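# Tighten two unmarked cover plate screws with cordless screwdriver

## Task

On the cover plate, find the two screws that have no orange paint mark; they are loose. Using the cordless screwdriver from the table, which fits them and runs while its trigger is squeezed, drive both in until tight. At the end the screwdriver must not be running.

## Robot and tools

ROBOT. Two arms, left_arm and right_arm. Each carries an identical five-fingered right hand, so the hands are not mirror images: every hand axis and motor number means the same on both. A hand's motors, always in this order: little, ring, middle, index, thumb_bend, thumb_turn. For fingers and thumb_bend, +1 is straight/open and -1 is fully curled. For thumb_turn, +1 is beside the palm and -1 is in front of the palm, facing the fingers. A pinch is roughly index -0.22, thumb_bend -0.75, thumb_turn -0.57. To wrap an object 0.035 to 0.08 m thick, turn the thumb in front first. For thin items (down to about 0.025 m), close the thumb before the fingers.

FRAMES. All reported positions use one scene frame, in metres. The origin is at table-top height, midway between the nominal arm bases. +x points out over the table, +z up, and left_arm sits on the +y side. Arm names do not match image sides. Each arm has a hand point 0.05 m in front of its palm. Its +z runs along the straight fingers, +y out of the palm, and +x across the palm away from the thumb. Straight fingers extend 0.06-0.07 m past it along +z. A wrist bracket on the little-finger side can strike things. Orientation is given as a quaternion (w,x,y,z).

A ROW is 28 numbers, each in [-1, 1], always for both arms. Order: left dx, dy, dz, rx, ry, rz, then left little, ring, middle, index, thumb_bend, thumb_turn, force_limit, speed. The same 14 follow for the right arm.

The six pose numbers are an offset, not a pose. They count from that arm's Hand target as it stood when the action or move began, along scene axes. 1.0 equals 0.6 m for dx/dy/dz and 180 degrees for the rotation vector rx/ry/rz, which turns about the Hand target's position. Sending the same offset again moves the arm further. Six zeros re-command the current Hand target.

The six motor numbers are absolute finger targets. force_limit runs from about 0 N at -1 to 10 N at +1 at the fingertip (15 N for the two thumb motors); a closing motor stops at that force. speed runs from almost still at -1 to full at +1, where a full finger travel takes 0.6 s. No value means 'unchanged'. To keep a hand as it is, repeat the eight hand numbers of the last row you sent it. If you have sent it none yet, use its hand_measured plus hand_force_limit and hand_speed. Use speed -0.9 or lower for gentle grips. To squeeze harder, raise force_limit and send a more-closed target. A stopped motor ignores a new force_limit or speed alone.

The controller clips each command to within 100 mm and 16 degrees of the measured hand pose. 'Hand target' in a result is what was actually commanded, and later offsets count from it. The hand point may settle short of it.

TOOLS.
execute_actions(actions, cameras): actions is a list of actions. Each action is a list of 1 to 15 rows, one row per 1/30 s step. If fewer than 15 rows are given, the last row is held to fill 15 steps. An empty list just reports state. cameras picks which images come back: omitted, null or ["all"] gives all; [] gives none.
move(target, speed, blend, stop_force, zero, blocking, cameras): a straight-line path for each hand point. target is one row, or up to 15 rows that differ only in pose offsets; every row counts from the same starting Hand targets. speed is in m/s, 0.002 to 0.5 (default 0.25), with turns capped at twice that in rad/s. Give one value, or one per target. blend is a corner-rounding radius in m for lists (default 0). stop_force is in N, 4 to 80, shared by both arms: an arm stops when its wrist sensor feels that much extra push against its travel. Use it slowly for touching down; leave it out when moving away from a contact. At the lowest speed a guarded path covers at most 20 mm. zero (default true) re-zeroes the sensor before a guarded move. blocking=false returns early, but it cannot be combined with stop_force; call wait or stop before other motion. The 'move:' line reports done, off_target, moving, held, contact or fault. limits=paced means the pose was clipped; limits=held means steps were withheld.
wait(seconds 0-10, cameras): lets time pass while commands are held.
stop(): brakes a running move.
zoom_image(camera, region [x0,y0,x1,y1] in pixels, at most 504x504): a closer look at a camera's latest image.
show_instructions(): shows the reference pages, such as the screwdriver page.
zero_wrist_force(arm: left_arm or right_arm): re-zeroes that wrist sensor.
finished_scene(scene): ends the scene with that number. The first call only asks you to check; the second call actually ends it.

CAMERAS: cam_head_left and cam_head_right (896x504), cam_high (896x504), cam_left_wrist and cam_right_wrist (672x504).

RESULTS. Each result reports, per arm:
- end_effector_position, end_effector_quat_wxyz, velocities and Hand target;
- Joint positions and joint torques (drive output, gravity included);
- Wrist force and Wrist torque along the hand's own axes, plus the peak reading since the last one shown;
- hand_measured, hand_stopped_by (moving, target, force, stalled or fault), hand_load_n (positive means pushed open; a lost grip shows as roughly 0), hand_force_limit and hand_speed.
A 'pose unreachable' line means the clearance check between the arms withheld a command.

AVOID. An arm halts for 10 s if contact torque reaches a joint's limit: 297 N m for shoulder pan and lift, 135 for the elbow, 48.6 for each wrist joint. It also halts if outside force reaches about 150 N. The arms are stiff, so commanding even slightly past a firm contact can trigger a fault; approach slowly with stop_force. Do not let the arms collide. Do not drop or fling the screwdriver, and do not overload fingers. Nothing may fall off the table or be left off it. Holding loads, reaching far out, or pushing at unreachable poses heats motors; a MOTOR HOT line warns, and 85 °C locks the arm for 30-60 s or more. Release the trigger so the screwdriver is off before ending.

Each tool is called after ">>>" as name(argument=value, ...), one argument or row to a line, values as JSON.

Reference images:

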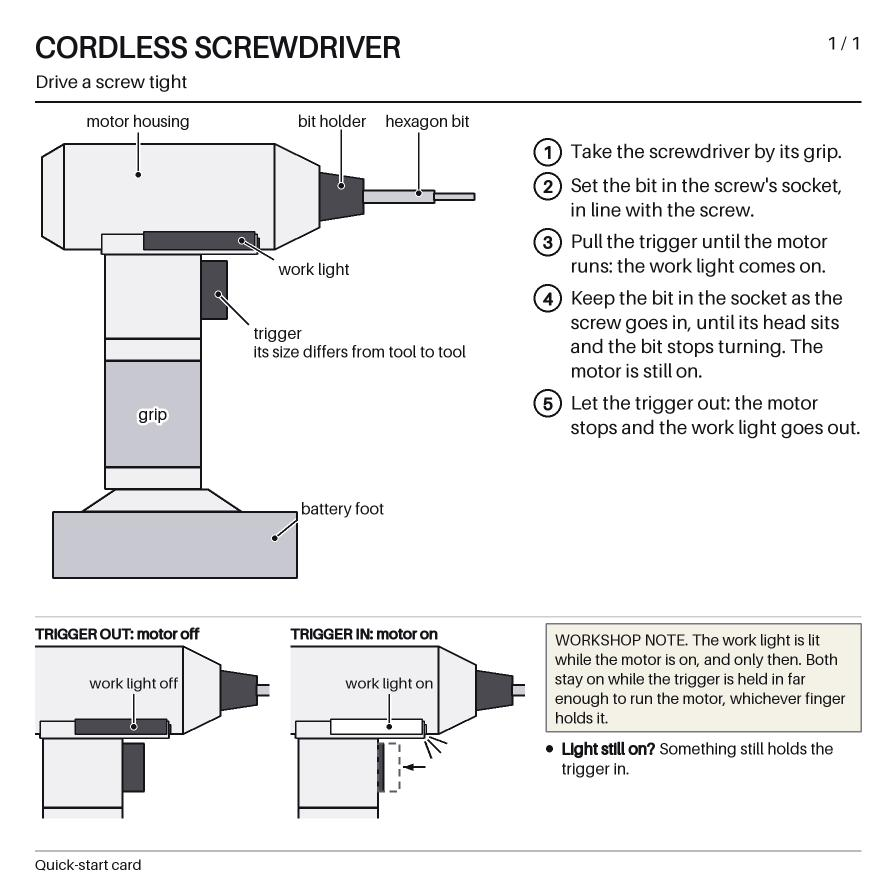

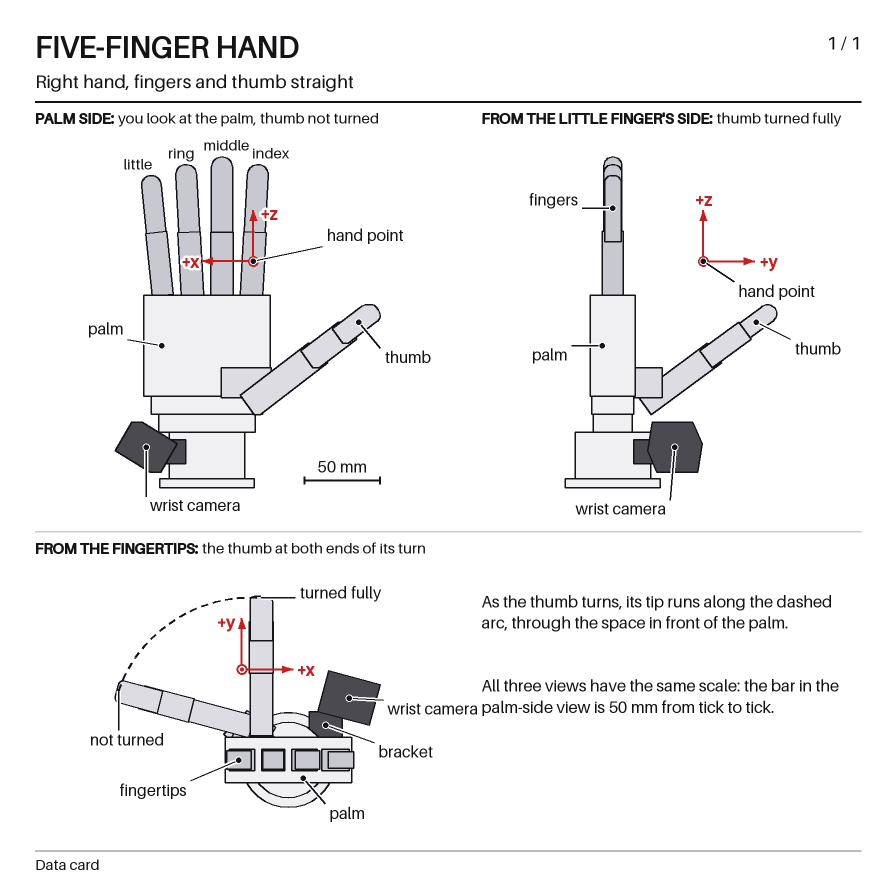

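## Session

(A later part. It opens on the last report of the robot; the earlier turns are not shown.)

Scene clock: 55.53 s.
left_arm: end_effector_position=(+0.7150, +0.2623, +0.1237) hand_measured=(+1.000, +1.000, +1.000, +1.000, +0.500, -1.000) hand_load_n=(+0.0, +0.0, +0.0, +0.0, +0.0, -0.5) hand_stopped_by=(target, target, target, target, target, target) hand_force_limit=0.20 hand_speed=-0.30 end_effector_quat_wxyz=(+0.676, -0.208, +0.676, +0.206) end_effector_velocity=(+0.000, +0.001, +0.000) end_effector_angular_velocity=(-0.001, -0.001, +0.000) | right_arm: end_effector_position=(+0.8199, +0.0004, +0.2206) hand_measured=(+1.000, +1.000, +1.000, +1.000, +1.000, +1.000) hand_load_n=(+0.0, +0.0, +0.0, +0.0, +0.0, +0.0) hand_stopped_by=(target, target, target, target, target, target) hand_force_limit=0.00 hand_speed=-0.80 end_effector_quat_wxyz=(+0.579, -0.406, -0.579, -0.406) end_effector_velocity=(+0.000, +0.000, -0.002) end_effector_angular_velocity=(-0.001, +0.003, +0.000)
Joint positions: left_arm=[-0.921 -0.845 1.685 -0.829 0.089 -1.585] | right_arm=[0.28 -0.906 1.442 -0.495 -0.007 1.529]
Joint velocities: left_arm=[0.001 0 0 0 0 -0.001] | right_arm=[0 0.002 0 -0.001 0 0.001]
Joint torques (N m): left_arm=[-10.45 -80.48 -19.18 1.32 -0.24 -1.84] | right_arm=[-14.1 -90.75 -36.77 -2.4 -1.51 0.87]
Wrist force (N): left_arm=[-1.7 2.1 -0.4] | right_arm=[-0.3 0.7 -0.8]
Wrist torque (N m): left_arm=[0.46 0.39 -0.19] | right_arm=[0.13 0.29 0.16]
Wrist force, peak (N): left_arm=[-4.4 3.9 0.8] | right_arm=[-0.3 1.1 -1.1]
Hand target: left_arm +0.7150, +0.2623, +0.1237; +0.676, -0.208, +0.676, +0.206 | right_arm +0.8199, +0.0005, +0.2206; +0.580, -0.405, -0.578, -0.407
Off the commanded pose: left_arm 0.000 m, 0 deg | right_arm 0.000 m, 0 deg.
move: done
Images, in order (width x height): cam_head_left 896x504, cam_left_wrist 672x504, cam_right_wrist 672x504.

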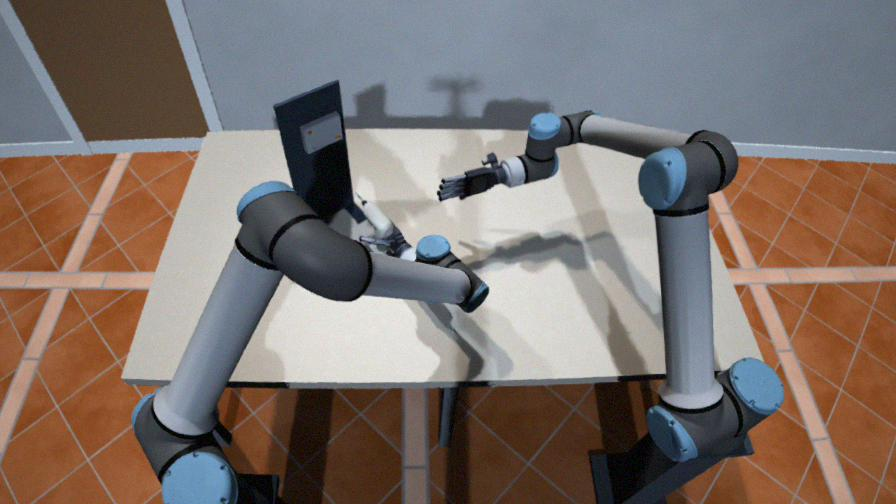

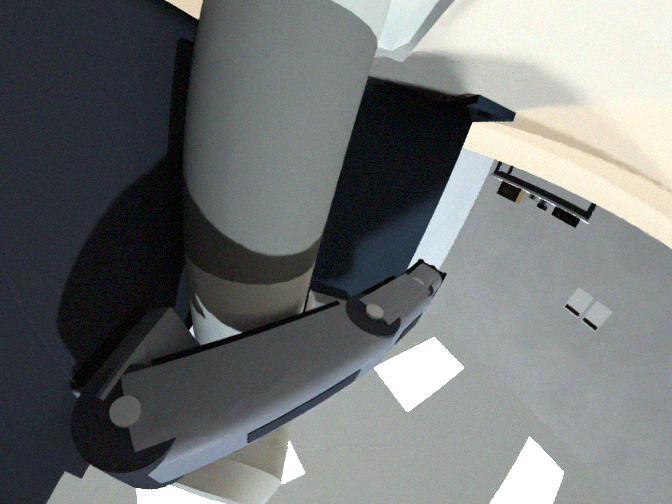

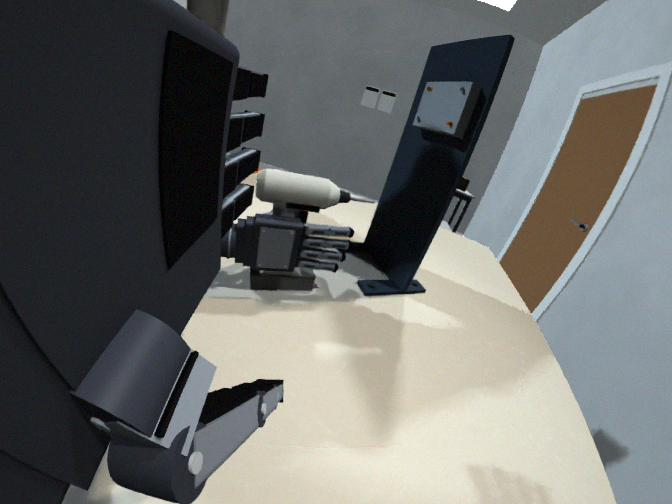

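>>> execute_actions(
  actions=[],
  cameras=["cam_right_wrist","cam_left_wrist","cam_head_left"],
)

Scene clock: 56.10 s.
left_arm: end_effector_position=(+0.7150, +0.2623, +0.1237) hand_measured=(+1.000, +1.000, +1.000, +1.000, +0.500, -1.000) hand_load_n=(+0.0, +0.0, +0.0, +0.0, +0.0, +0.0) hand_stopped_by=(target, target, target, target, target, target) hand_force_limit=0.20 hand_speed=-0.30 end_effector_quat_wxyz=(+0.676, -0.208, +0.676, +0.206) end_effector_velocity=(+0.000, -0.001, +0.000) end_effector_angular_velocity=(-0.001, +0.000, -0.001) | right_arm: end_effector_position=(+0.8199, +0.0004, +0.2205) hand_measured=(+1.000, +1.000, +1.000, +1.000, +1.000, +1.000) hand_load_n=(+0.0, +0.0, +0.0, +0.0, +0.0, +0.0) hand_stopped_by=(target, target, target, target, target, target) hand_force_limit=0.00 hand_speed=-0.80 end_effector_quat_wxyz=(+0.579, -0.406, -0.579, -0.406) end_effector_velocity=(+0.000, +0.000, -0.001) end_effector_angular_velocity=(+0.000, +0.000, +0.001)
Joint positions: left_arm=[-0.921 -0.845 1.685 -0.829 0.089 -1.585] | right_arm=[0.28 -0.906 1.442 -0.495 -0.007 1.53]
Joint velocities: left_arm=[-0.001 0 0 0 0 0] | right_arm=[0 0.001 0 -0.001 0 0]
Joint torques (N m): left_arm=[-12.12 -81.15 -18.33 1.78 -0.41 -2.28] | right_arm=[-14.62 -98.62 -30.19 -2.5 -1.17 1.9]
Wrist force (N): left_arm=[-1.8 2.0 -0.2] | right_arm=[-0.1 0.7 -0.7]
Wrist torque (N m): left_arm=[0.43 0.38 -0.19] | right_arm=[0.12 0.25 0.17]
Wrist force, peak (N): left_arm=[-2.0 2.2 -0.5] | right_arm=[-0.2 0.9 -1.1]
Hand target: left_arm +0.7150, +0.2623, +0.1237; +0.676, -0.208, +0.676, +0.206 | right_arm +0.8199, +0.0005, +0.2206; +0.580, -0.405, -0.578, -0.407
Off the commanded pose: left_arm 0.000 m, 0 deg | right_arm 0.000 m, 0 deg.
Images, in order (width x height): cam_head_left 896x504, cam_left_wrist 672x504, cam_right_wrist 672x504.

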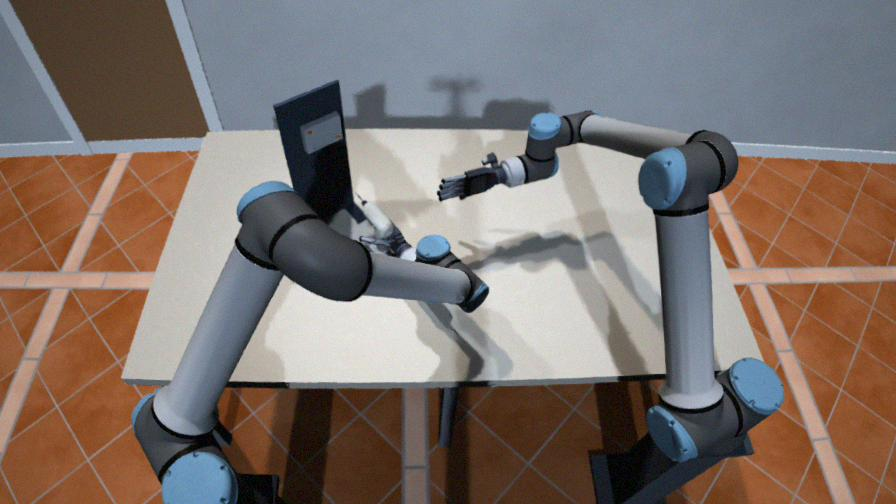

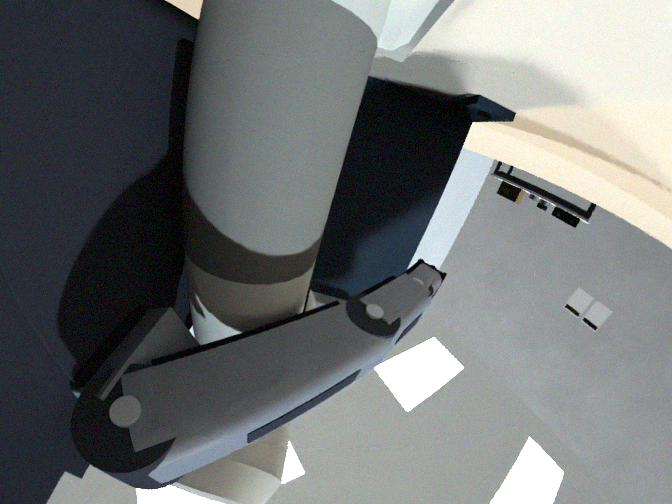

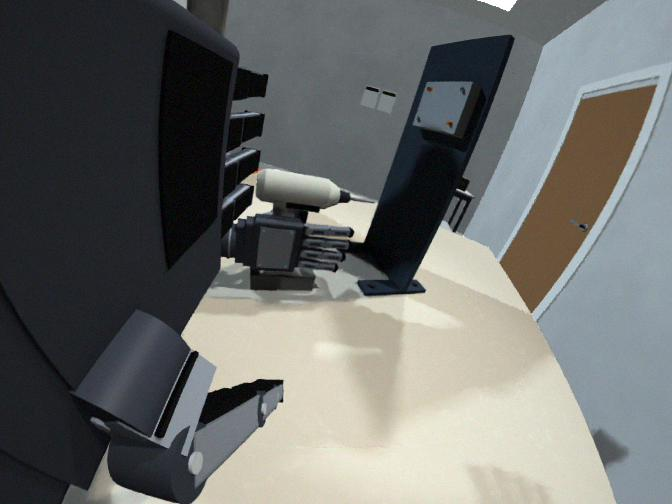

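>>> move(
  target=[
    [0.0028,-0.0042,0,0,0,0,1,1,1,1,0.5,-1,0.2,-0.3,0,0,0,0,0,0,1,1,1,1,1,1,0,-0.8],
    [-0.022,-0.021,0,0,0,0,1,1,1,1,0.5,-1,0.2,-0.3,0,0,0,0,0,0,1,1,1,1,1,1,0,-0.8],
  ],
  speed=0.03,
  stop_force=8,
  cameras=["cam_right_wrist","cam_left_wrist"],
)

>>> zoom_image(
  camera="cam_right_wrist",
  region=[230, 140, 390, 300],
)

Scene clock: 58.57 s.
left_arm: end_effector_position=(+0.7018, +0.2497, +0.1237) hand_measured=(+1.000, +1.000, +1.000, +1.000, +0.500, -1.000) hand_load_n=(+0.0, +0.0, +0.0, +0.0, +0.0, +0.0) hand_stopped_by=(target, target, target, target, target, target) hand_force_limit=0.20 hand_speed=-0.30 end_effector_quat_wxyz=(+0.676, -0.208, +0.676, +0.206) end_effector_velocity=(+0.000, +0.000, +0.000) end_effector_angular_velocity=(-0.001, +0.000, +0.001) | right_arm: end_effector_position=(+0.8199, +0.0004, +0.2206) hand_measured=(+1.000, +1.000, +1.000, +1.000, +1.000, +1.000) hand_load_n=(+0.0, +0.0, +0.0, +0.0, +0.0, +0.0) hand_stopped_by=(target, target, target, target, target, target) hand_force_limit=0.00 hand_speed=-0.80 end_effector_quat_wxyz=(+0.579, -0.406, -0.579, -0.406) end_effector_velocity=(+0.000, +0.000, -0.001) end_effector_angular_velocity=(+0.000, +0.000, +0.000)
Joint positions: left_arm=[-0.945 -0.847 1.69 -0.826 0.066 -1.589] | right_arm=[0.28 -0.898 1.429 -0.446 -0.007 1.486]
Joint velocities: left_arm=[0.001 0 0 -0.001 0 0] | right_arm=[0 0.001 0 -0.002 0 0.001]
Joint torques (N m): left_arm=[11.2 -64.31 -38.86 2.76 1.97 2.52] | right_arm=[-14.06 -91.34 -37.21 -2.02 -1.5 0.92]
Wrist force (N): left_arm=[-1.6 2.7 -0.3] | right_arm=[0.1 0.5 -0.6]
Wrist torque (N m): left_arm=[0.44 0.36 -0.12] | right_arm=[0.08 0.22 0.18]
Wrist force, peak (N): left_arm=[-1.9 3.2 -0.6] | right_arm=[0.2 0.8 -1.3]
Hand target: left_arm +0.7018, +0.2497, +0.1237; +0.676, -0.208, +0.676, +0.206 | right_arm +0.8199, +0.0005, +0.2206; +0.580, -0.405, -0.578, -0.407
Off the commanded pose: left_arm 0.000 m, 0 deg | right_arm 0.000 m, 0 deg.
move: done
Images, in order (width x height): cam_left_wrist 672x504, cam_right_wrist 672x504.

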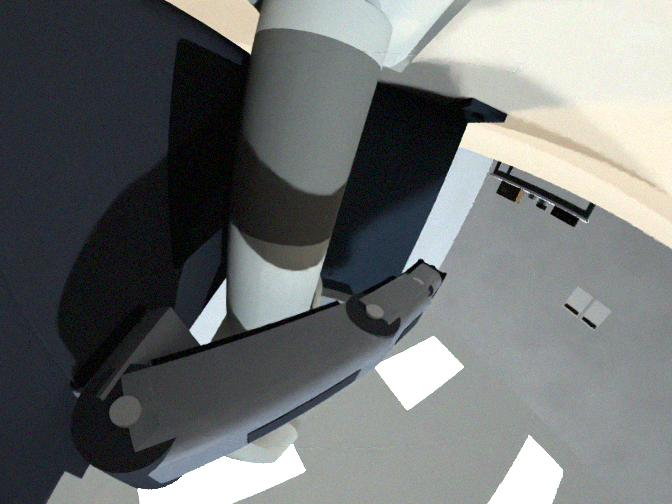

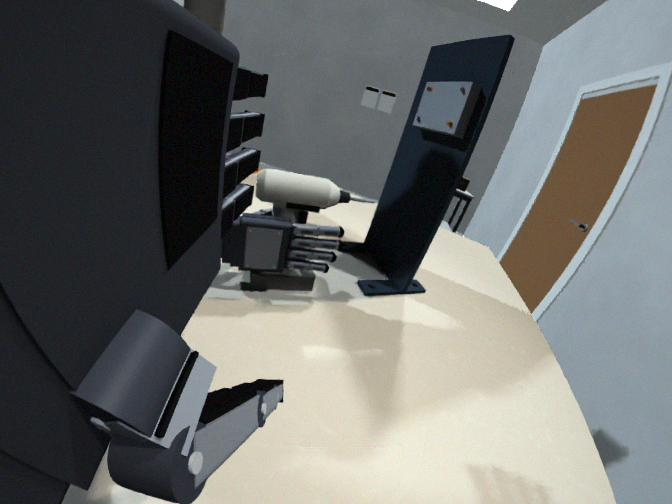

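Scaled by 3.150 from the camera's 672x504 image, which has a finer 960x720 frame.

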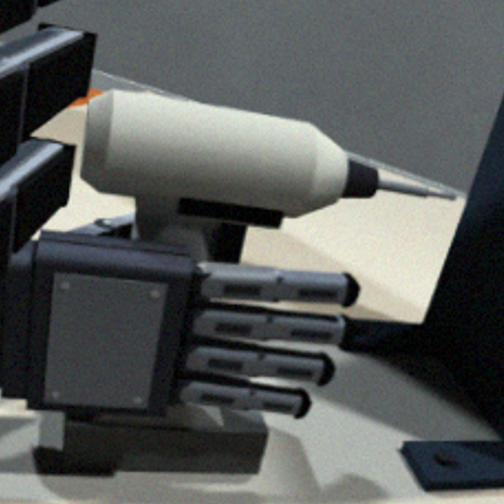

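>>> move(
  target=[
    [0,0,-0.0067,0,0,0,1,1,1,1,0.5,-1,0.2,-0.3,0,0,0,0,0,0,1,1,1,1,1,1,0,-0.8],
    [-0.0065,0.0097,-0.0067,0,0,0,1,1,1,1,0.5,-1,0.2,-0.3,0,0,0,0,0,0,1,1,1,1,1,1,0,-0.8],
  ],
  speed=0.015,
  stop_force=5,
  cameras=["cam_right_wrist","cam_left_wrist"],
)

>>> zoom_image(
  camera="cam_right_wrist",
  region=[230, 140, 390, 300],
)

Scene clock: 60.73 s.
left_arm: end_effector_position=(+0.6979, +0.2555, +0.1197) hand_measured=(+1.000, +1.000, +1.000, +1.000, +0.500, -1.000) hand_load_n=(+0.0, +0.0, +0.0, +0.0, +0.0, -0.5) hand_stopped_by=(target, target, target, target, target, target) hand_force_limit=0.20 hand_speed=-0.30 end_effector_quat_wxyz=(+0.676, -0.208, +0.676, +0.206) end_effector_velocity=(+0.000, +0.001, -0.001) end_effector_angular_velocity=(+0.000, +0.000, +0.002) | right_arm: end_effector_position=(+0.8199, +0.0004, +0.2206) hand_measured=(+1.000, +1.000, +1.000, +1.000, +1.000, +1.000) hand_load_n=(-0.5, +0.0, +0.5, +0.0, +0.0, +0.0) hand_stopped_by=(target, target, target, target, target, target) hand_force_limit=0.00 hand_speed=-0.80 end_effector_quat_wxyz=(+0.579, -0.406, -0.579, -0.406) end_effector_velocity=(+0.000, +0.000, +0.000) end_effector_angular_velocity=(+0.000, +0.000, +0.000)
Joint positions: left_arm=[-0.944 -0.849 1.705 -0.84 0.066 -1.589] | right_arm=[0.28 -0.892 1.419 -0.409 -0.007 1.452]
Joint velocities: left_arm=[0.002 0.001 0 0 0 0] | right_arm=[0 0 0 -0.001 0 0.001]
Joint torques (N m): left_arm=[5.15 -94.87 -15.39 -3.48 0.73 3.72] | right_arm=[-13.7 -90.56 -38.19 -1.11 -1.5 0.18]
Wrist force (N): left_arm=[-1.6 2.7 -0.2] | right_arm=[0.2 0.8 -0.9]
Wrist torque (N m): left_arm=[0.43 0.36 -0.12] | right_arm=[0.14 0.22 0.20]
Wrist force, peak (N): left_arm=[-1.6 3.5 -0.6] | right_arm=[0.3 0.7 -1.4]
Hand target: left_arm +0.6979, +0.2555, +0.1197; +0.676, -0.208, +0.676, +0.206 | right_arm +0.8199, +0.0005, +0.2206; +0.580, -0.405, -0.578, -0.407
Off the commanded pose: left_arm 0.000 m, 0 deg | right_arm 0.000 m, 0 deg.
move: done
Images, in order (width x height): cam_left_wrist 672x504, cam_right_wrist 672x504.

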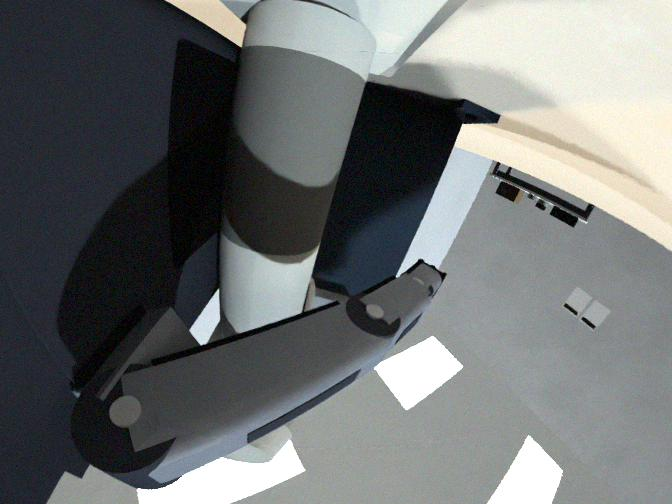

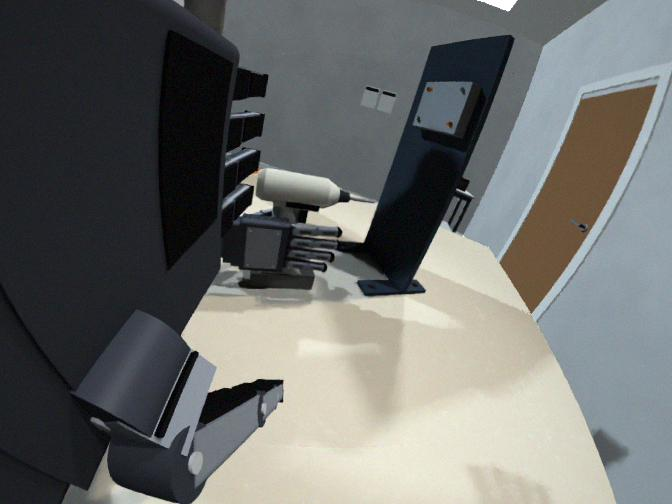

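Scaled by 3.150 from the camera's 672x504 image, which has a finer 960x720 frame.

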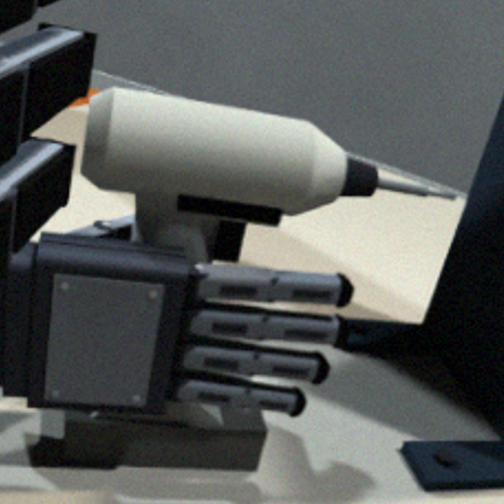

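>>> move(
  target=[-0.0112,0.0166,0,0,0,0,1,1,1,1,0.5,-1,0.2,-0.3,0,0,0,0,0,0,1,1,1,1,1,1,0,-0.8],
  speed=0.015,
  stop_force=4,
  cameras=["cam_right_wrist","cam_left_wrist"],
)

>>> zoom_image(
  camera="cam_right_wrist",
  region=[230, 140, 390, 300],
)

Scene clock: 62.77 s.
left_arm: end_effector_position=(+0.6912, +0.2655, +0.1198) hand_measured=(+1.000, +1.000, +1.000, +1.000, +0.500, -1.000) hand_load_n=(+0.0, +0.0, +0.0, +0.0, +0.0, +0.0) hand_stopped_by=(target, target, target, target, target, target) hand_force_limit=0.20 hand_speed=-0.30 end_effector_quat_wxyz=(+0.676, -0.208, +0.676, +0.206) end_effector_velocity=(+0.000, +0.001, +0.000) end_effector_angular_velocity=(+0.000, +0.000, +0.001) | right_arm: end_effector_position=(+0.8199, +0.0004, +0.2206) hand_measured=(+1.000, +1.000, +1.000, +1.000, +1.000, +1.000) hand_load_n=(+0.0, +0.0, +0.0, +0.0, +0.0, +0.0) hand_stopped_by=(target, target, target, target, target, target) hand_force_limit=0.00 hand_speed=-0.80 end_effector_quat_wxyz=(+0.579, -0.406, -0.579, -0.406) end_effector_velocity=(+0.000, +0.000, -0.001) end_effector_angular_velocity=(-0.001, +0.002, +0.000)
Joint positions: left_arm=[-0.943 -0.862 1.732 -0.854 0.067 -1.589] | right_arm=[0.28 -0.887 1.411 -0.379 -0.007 1.425]
Joint velocities: left_arm=[0.001 0 0 -0.001 0 0] | right_arm=[0 0 0 0.001 0 0.001]
Joint torques (N m): left_arm=[4.79 -79.86 -19.86 -3.24 0.85 3.67] | right_arm=[-14.29 -89.87 -38.39 -0.69 -1.75 0.29]
Wrist force (N): left_arm=[-2.0 2.8 -0.5] | right_arm=[0.4 0.4 -0.5]
Wrist torque (N m): left_arm=[0.47 0.43 -0.15] | right_arm=[0.06 0.19 0.20]
Wrist force, peak (N): left_arm=[-1.8 3.3 -0.6] | right_arm=[0.2 0.7 -1.2]
Hand target: left_arm +0.6912, +0.2655, +0.1197; +0.676, -0.208, +0.676, +0.206 | right_arm +0.8199, +0.0005, +0.2206; +0.580, -0.405, -0.578, -0.407
Off the commanded pose: left_arm 0.000 m, 0 deg | right_arm 0.000 m, 0 deg.
move: done
Images, in order (width x height): cam_left_wrist 672x504, cam_right_wrist 672x504.

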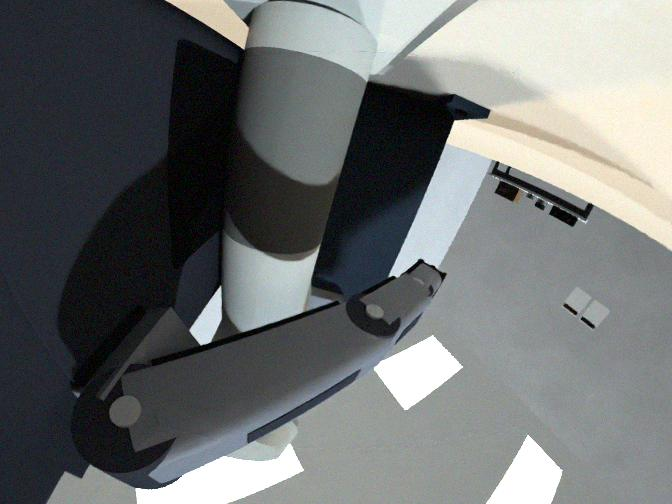

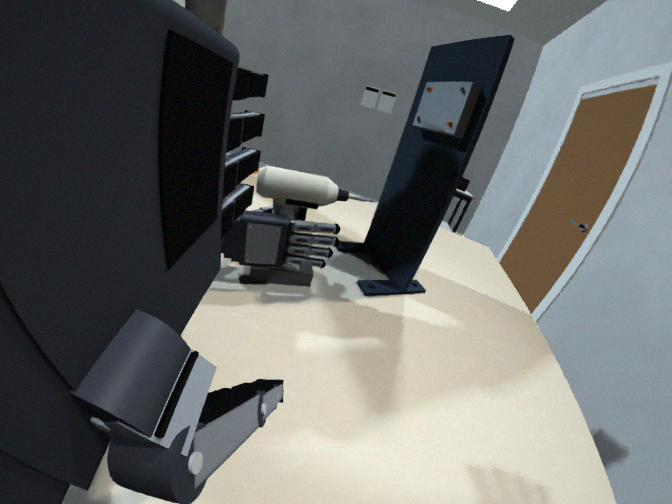

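Scaled by 3.150 from the camera's 672x504 image, which has a finer 960x720 frame.

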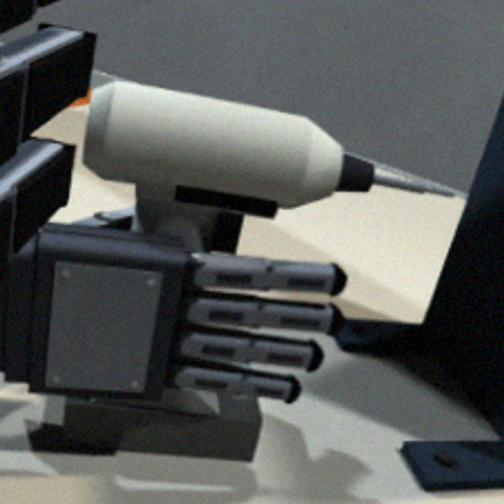

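>>> move(
  target=[0,0,0,0,0,0,1,1,1,1,-1,-1,-0.75,-0.7,0,0,0,0,0,0,1,1,1,1,1,1,0,-0.8],
  cameras=["cam_right_wrist","cam_left_wrist"],
)

>>> zoom_image(
  camera="cam_right_wrist",
  region=[230, 140, 390, 300],
)

Scene clock: 68.13 s.
left_arm: end_effector_position=(+0.6912, +0.2655, +0.1197) hand_measured=(+1.000, +1.000, +1.000, +1.000, -0.998, -1.000) hand_load_n=(+0.0, +0.0, +0.0, +0.0, +0.5, -0.5) hand_stopped_by=(target, target, target, target, target, target) hand_force_limit=-0.75 hand_speed=-0.70 end_effector_quat_wxyz=(+0.676, -0.208, +0.676, +0.206) end_effector_velocity=(+0.000, +0.001, +0.000) end_effector_angular_velocity=(+0.002, +0.001, +0.000) | right_arm: end_effector_position=(+0.8199, +0.0004, +0.2206) hand_measured=(+1.000, +1.000, +1.000, +1.000, +1.000, +1.000) hand_load_n=(+0.0, +0.0, +0.0, +0.0, +0.0, +0.0) hand_stopped_by=(target, target, target, target, target, target) hand_force_limit=0.00 hand_speed=-0.80 end_effector_quat_wxyz=(+0.579, -0.406, -0.579, -0.406) end_effector_velocity=(+0.000, +0.000, +0.001) end_effector_angular_velocity=(+0.000, +0.000, +0.000)
Joint positions: left_arm=[-0.943 -0.862 1.732 -0.854 0.067 -1.589] | right_arm=[0.28 -0.872 1.388 -0.292 -0.007 1.347]
Joint velocities: left_arm=[0.001 0.001 0 0.001 0 0.001] | right_arm=[0 -0.001 0 0.001 -0.001 0]
Joint torques (N m): left_arm=[-11.9 -63.84 -17.09 -2.1 -0.51 3.36] | right_arm=[-15.06 -88.28 -40.25 1.67 -1.85 -1.08]
Wrist force (N): left_arm=[-1.6 4.3 -0.6] | right_arm=[0.6 0.1 -0.8]
Wrist torque (N m): left_arm=[0.52 0.38 -0.10] | right_arm=[0.03 0.16 0.21]
Wrist force, peak (N): left_arm=[-1.6 4.6 -0.9] | right_arm=[0.3 0.7 -1.5]
Hand target: left_arm +0.6912, +0.2655, +0.1197; +0.676, -0.208, +0.676, +0.206 | right_arm +0.8199, +0.0005, +0.2206; +0.580, -0.405, -0.578, -0.407
Off the commanded pose: left_arm 0.000 m, 0 deg | right_arm 0.000 m, 0 deg.
move: done
Images, in order (width x height): cam_left_wrist 672x504, cam_right_wrist 672x504.

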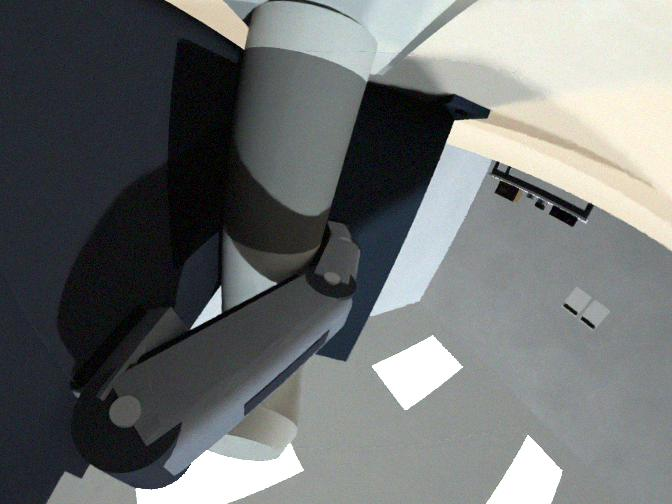

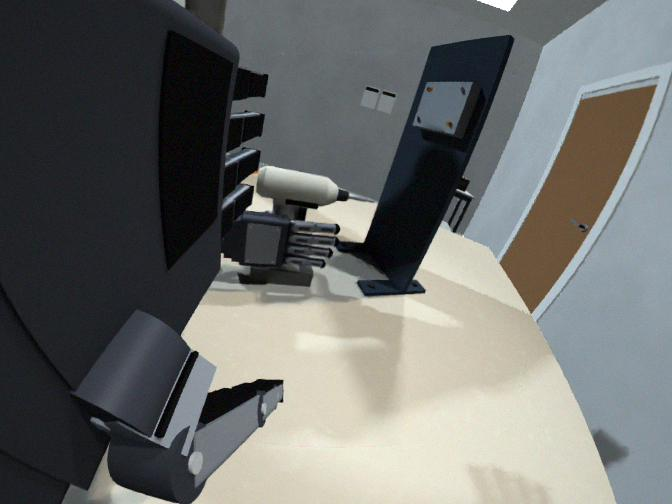

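Scaled by 3.150 from the camera's 672x504 image, which has a finer 960x720 frame.

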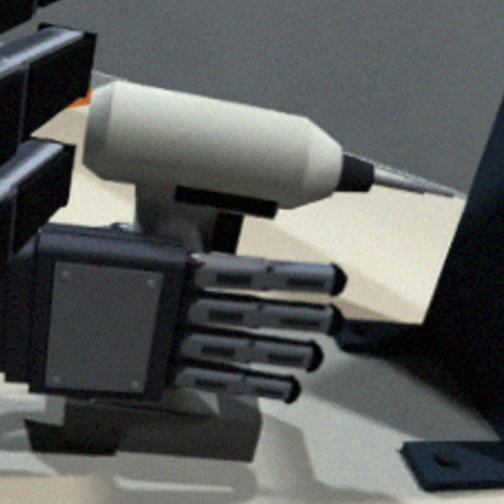

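>>> move(
  target=[0,0,0,0,0,0,-1,-1,1,1,-1,-1,-0.4,-0.7,0,0,0,0,0,0,1,1,1,1,1,1,0,-0.8],
  cameras=["cam_right_wrist","cam_left_wrist"],
)

>>> zoom_image(
  camera="cam_right_wrist",
  region=[230, 140, 390, 300],
)

Scene clock: 71.90 s.
left_arm: end_effector_position=(+0.6912, +0.2655, +0.1197) hand_measured=(-0.598, -0.582, +1.000, +1.000, -0.998, -1.000) hand_load_n=(+3.0, +0.5, +0.0, +0.0, +3.5, +0.5) hand_stopped_by=(force, force, target, target, target, target) hand_force_limit=-0.40 hand_speed=-0.70 end_effector_quat_wxyz=(+0.676, -0.208, +0.676, +0.206) end_effector_velocity=(+0.000, -0.001, +0.000) end_effector_angular_velocity=(-0.001, -0.001, -0.001) | right_arm: end_effector_position=(+0.8199, +0.0004, +0.2206) hand_measured=(+1.000, +1.000, +1.000, +1.000, +1.000, +1.000) hand_load_n=(+0.0, +0.0, +0.0, -0.5, +0.0, +0.0) hand_stopped_by=(target, target, target, target, target, target) hand_force_limit=0.00 hand_speed=-0.80 end_effector_quat_wxyz=(+0.579, -0.406, -0.578, -0.407) end_effector_velocity=(+0.000, +0.000, -0.002) end_effector_angular_velocity=(-0.001, +0.002, +0.000)
Joint positions: left_arm=[-0.943 -0.862 1.732 -0.854 0.067 -1.589] | right_arm=[0.28 -0.865 1.377 -0.251 -0.007 1.309]
Joint velocities: left_arm=[-0.001 0 0 0 0 0] | right_arm=[0 0.002 0 0 0 0]
Joint torques (N m): left_arm=[-14 -65.11 -19 -2.38 -0.04 4] | right_arm=[-14.05 -87.19 -41.77 3.26 -1.78 -1.94]
Wrist force (N): left_arm=[-0.4 3.1 -0.8] | right_arm=[0.2 0.4 -1.0]
Wrist torque (N m): left_arm=[0.45 0.18 -0.22] | right_arm=[0.10 0.23 0.19]
Wrist force, peak (N): left_arm=[-2.0 4.3 -1.2] | right_arm=[0.1 0.7 -1.3]
Hand target: left_arm +0.6912, +0.2655, +0.1197; +0.676, -0.208, +0.676, +0.206 | right_arm +0.8199, +0.0005, +0.2206; +0.580, -0.405, -0.578, -0.407
Off the commanded pose: left_arm 0.000 m, 0 deg | right_arm 0.000 m, 0 deg.
move: done
Images, in order (width x height): cam_left_wrist 672x504, cam_right_wrist 672x504.

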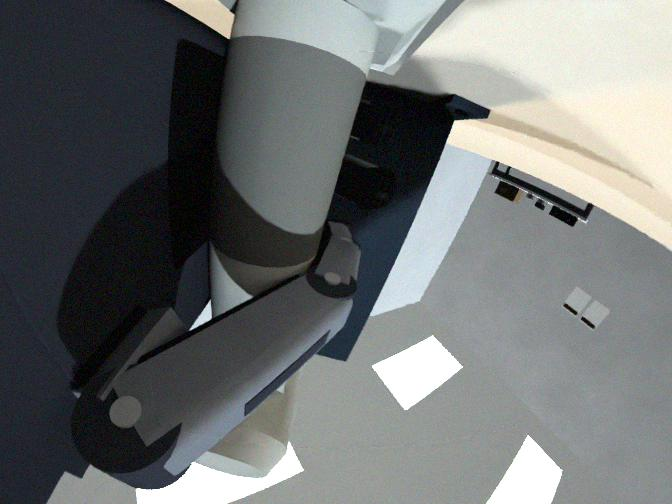

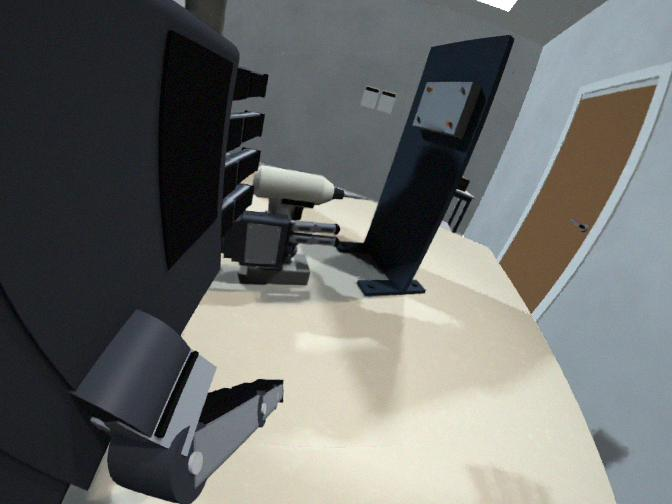

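Scaled by 3.150 from the camera's 672x504 image, which has a finer 960x720 frame.

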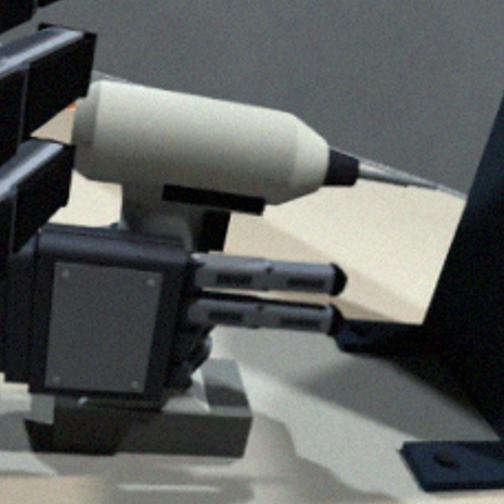

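>>> move(
  target=[0,0,0,0,0,0,-1,-1,1,-0.6,-1,-1,0.2,-0.7,0,0,0,0,0,0,1,1,1,1,1,1,0,-0.8],
  cameras=["cam_right_wrist","cam_left_wrist"],
)

>>> zoom_image(
  camera="cam_right_wrist",
  region=[230, 140, 390, 300],
)

Scene clock: 75.57 s.
left_arm: end_effector_position=(+0.6912, +0.2655, +0.1197) hand_measured=(-0.598, -0.582, +1.000, -0.264, -0.996, -1.000) hand_load_n=(+0.0, +0.0, +0.0, +6.0, +5.0, +1.0) hand_stopped_by=(force, force, target, force, target, target) hand_force_limit=0.20 hand_speed=-0.70 end_effector_quat_wxyz=(+0.676, -0.208, +0.676, +0.206) end_effector_velocity=(+0.000, +0.000, +0.000) end_effector_angular_velocity=(+0.001, +0.001, +0.000) | right_arm: end_effector_position=(+0.8199, +0.0004, +0.2206) hand_measured=(+1.000, +1.000, +1.000, +1.000, +1.000, +1.000) hand_load_n=(+0.0, +0.0, +0.0, +0.0, +0.0, +0.0) hand_stopped_by=(target, target, target, target, target, target) hand_force_limit=0.00 hand_speed=-0.80 end_effector_quat_wxyz=(+0.579, -0.406, -0.578, -0.407) end_effector_velocity=(+0.000, +0.000, +0.000) end_effector_angular_velocity=(+0.000, -0.001, +0.000)
Joint positions: left_arm=[-0.943 -0.862 1.732 -0.854 0.067 -1.589] | right_arm=[0.28 -0.86 1.371 -0.227 -0.007 1.287]
Joint velocities: left_arm=[0 0 0 0 0 0.001] | right_arm=[0 0.001 -0.002 0.008 0 -0.008]
Joint torques (N m): left_arm=[-8.3 -66.26 -22.64 -2.46 -0.97 3.74] | right_arm=[-13.18 -85.94 -42.27 3.68 -2.04 -3.61]
Wrist force (N): left_arm=[-3.2 2.9 -0.3] | right_arm=[0.0 0.5 -0.8]
Wrist torque (N m): left_arm=[0.49 0.55 -0.31] | right_arm=[0.10 0.25 0.18]
Wrist force, peak (N): left_arm=[-3.3 3.3 -0.2] | right_arm=[0.3 0.8 -1.3]
Hand target: left_arm +0.6912, +0.2655, +0.1197; +0.676, -0.208, +0.676, +0.206 | right_arm +0.8199, +0.0005, +0.2206; +0.580, -0.405, -0.578, -0.407
Off the commanded pose: left_arm 0.000 m, 0 deg | right_arm 0.000 m, 0 deg.
move: done
Images, in order (width x height): cam_left_wrist 672x504, cam_right_wrist 672x504.

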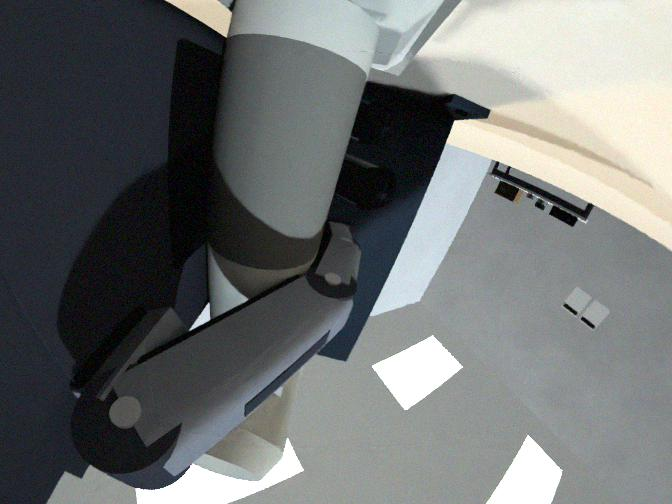

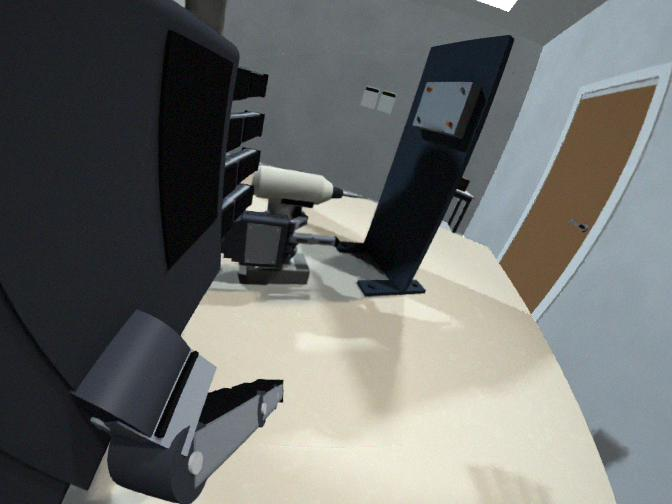

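Scaled by 3.150 from the camera's 672x504 image, which has a finer 960x720 frame.

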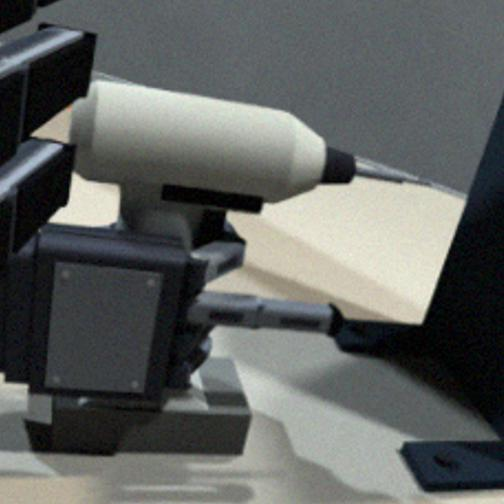

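>>> move(
  target=[0,0,0,0,0,0,-0.5,-0.5,1,0.6,-0.1,-1,-0.4,-0.5,0,0,0,0,0,0,1,1,1,1,1,1,0,-0.8],
  cameras=["cam_left_wrist"],
)

>>> move(
  target=[0,0,0,0,0,0,-1,-1,1,0.6,-0.1,-1,0.0,-0.7,0,0,0,0,0,0,1,1,1,1,1,1,0,-0.8],
  cameras=["cam_right_wrist","cam_left_wrist"],
)

>>> zoom_image(
  camera="cam_right_wrist",
  region=[230, 140, 390, 300],
)

Scene clock: 78.50 s.
left_arm: end_effector_position=(+0.6912, +0.2655, +0.1197) hand_measured=(-0.500, -0.500, +1.000, +0.600, -0.100, -1.000) hand_load_n=(+0.0, +0.0, +0.0, +0.0, +0.0, +0.0) hand_stopped_by=(target, target, target, target, target, target) hand_force_limit=-0.40 hand_speed=-0.50 end_effector_quat_wxyz=(+0.676, -0.208, +0.676, +0.206) end_effector_velocity=(+0.000, +0.000, +0.000) end_effector_angular_velocity=(+0.002, +0.002, +0.000) | right_arm: end_effector_position=(+0.8199, +0.0004, +0.2206) hand_measured=(+1.000, +1.000, +1.000, +1.000, +1.000, +1.000) hand_load_n=(+0.0, +0.0, +0.0, +0.0, +0.0, +0.0) hand_stopped_by=(target, target, target, target, target, target) hand_force_limit=0.00 hand_speed=-0.80 end_effector_quat_wxyz=(+0.579, -0.406, -0.578, -0.407) end_effector_velocity=(+0.000, +0.000, +0.001) end_effector_angular_velocity=(+0.001, -0.002, +0.000)
Joint positions: left_arm=[-0.943 -0.862 1.732 -0.854 0.067 -1.589] | right_arm=[0.28 -0.858 1.368 -0.213 -0.007 1.274]
Joint velocities: left_arm=[0 0 0 0.001 0 0.002] | right_arm=[0 0 -0.002 0.006 0 -0.006]
Joint torques (N m): left_arm=[-12.81 -67.95 -23.23 -2.36 -0.86 3.05] | right_arm=[-12.72 -90.56 -41.97 3.68 -1.83 -3.1]
Wrist force (N): left_arm=[-1.7 2.0 -0.8] | right_arm=[0.5 0.6 -1.2]
Wrist torque (N m): left_arm=[0.51 0.40 -0.19] | right_arm=[0.14 0.18 0.22]
Wrist force, peak (N): left_arm=[-3.2 3.4 0.0] | right_arm=[0.1 0.4 -1.6]
Hand target: left_arm +0.6912, +0.2655, +0.1197; +0.676, -0.208, +0.676, +0.206 | right_arm +0.8199, +0.0005, +0.2206; +0.580, -0.405, -0.578, -0.407
Off the commanded pose: left_arm 0.000 m, 0 deg | right_arm 0.000 m, 0 deg.
move: done
Images, in order (width x height): cam_left_wrist 672x504.

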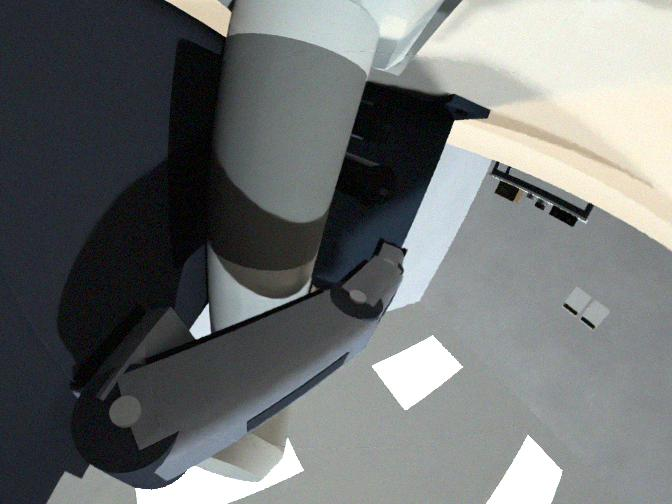

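Scene clock: 79.47 s.
left_arm: end_effector_position=(+0.6912, +0.2655, +0.1197) hand_measured=(-0.846, -0.830, +1.000, +0.600, -0.100, -1.000) hand_load_n=(+8.0, +4.0, +0.0, +0.0, +1.0, +0.0) hand_stopped_by=(force, force, target, target, target, target) hand_force_limit=0.00 hand_speed=-0.70 end_effector_quat_wxyz=(+0.676, -0.208, +0.676, +0.206) end_effector_velocity=(+0.000, -0.001, +0.000) end_effector_angular_velocity=(-0.001, +0.000, -0.002) | right_arm: end_effector_position=(+0.8199, +0.0004, +0.2206) hand_measured=(+1.000, +1.000, +1.000, +1.000, +1.000, +1.000) hand_load_n=(+0.0, +0.0, +0.0, +0.0, +0.0, +0.5) hand_stopped_by=(target, target, target, target, target, target) hand_force_limit=0.00 hand_speed=-0.80 end_effector_quat_wxyz=(+0.579, -0.406, -0.578, -0.407) end_effector_velocity=(+0.000, +0.000, +0.002) end_effector_angular_velocity=(+0.001, -0.003, +0.000)
Joint positions: left_arm=[-0.943 -0.862 1.732 -0.854 0.067 -1.589] | right_arm=[0.28 -0.857 1.366 -0.208 -0.007 1.269]
Joint velocities: left_arm=[-0.001 0 0 0 0.001 -0.001] | right_arm=[0 -0.001 -0.001 0.006 0 -0.007]
Joint torques (N m): left_arm=[-12.69 -68.67 -24.27 -2.21 -0.81 3.65] | right_arm=[-12.46 -85.83 -42.19 3.87 -1.87 -2.94]
Wrist force (N): left_arm=[-1.1 2.7 -0.2] | right_arm=[0.0 0.3 -0.8]
Wrist torque (N m): left_arm=[0.46 0.05 -0.07] | right_arm=[0.07 0.24 0.18]
Wrist force, peak (N): left_arm=[-1.6 3.1 1.6] | right_arm=[0.4 0.7 -1.4]
Hand target: left_arm +0.6912, +0.2655, +0.1197; +0.676, -0.208, +0.676, +0.206 | right_arm +0.8199, +0.0005, +0.2206; +0.580, -0.405, -0.578, -0.407
Off the commanded pose: left_arm 0.000 m, 0 deg | right_arm 0.000 m, 0 deg.
move: done
Images, in order (width x height): cam_left_wrist 672x504, cam_right_wrist 672x504.

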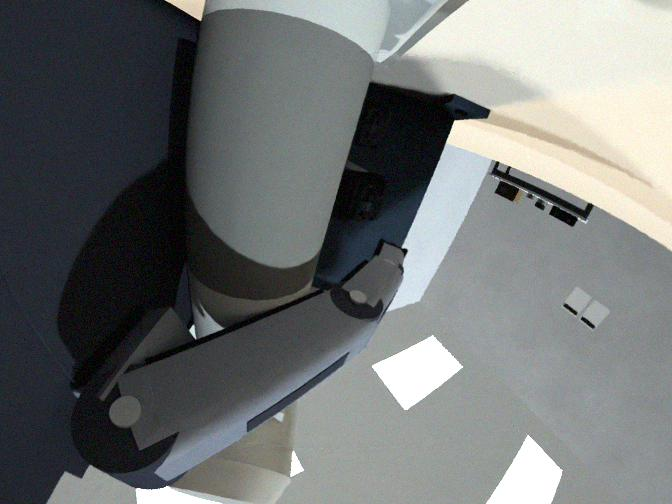

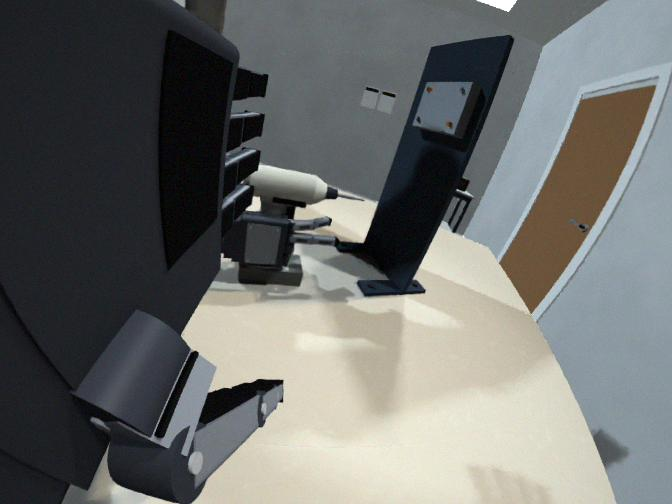

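Scaled by 3.150 from the camera's 672x504 image, which has a finer 960x720 frame.

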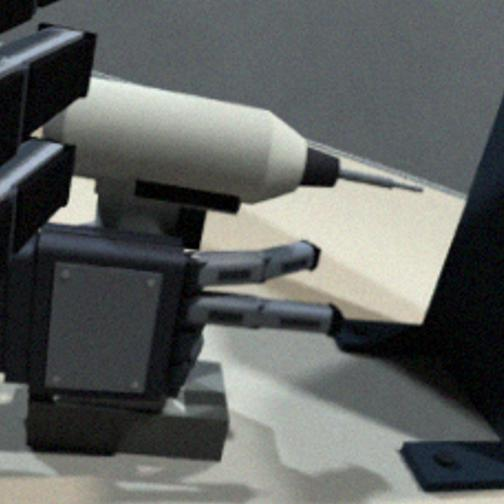

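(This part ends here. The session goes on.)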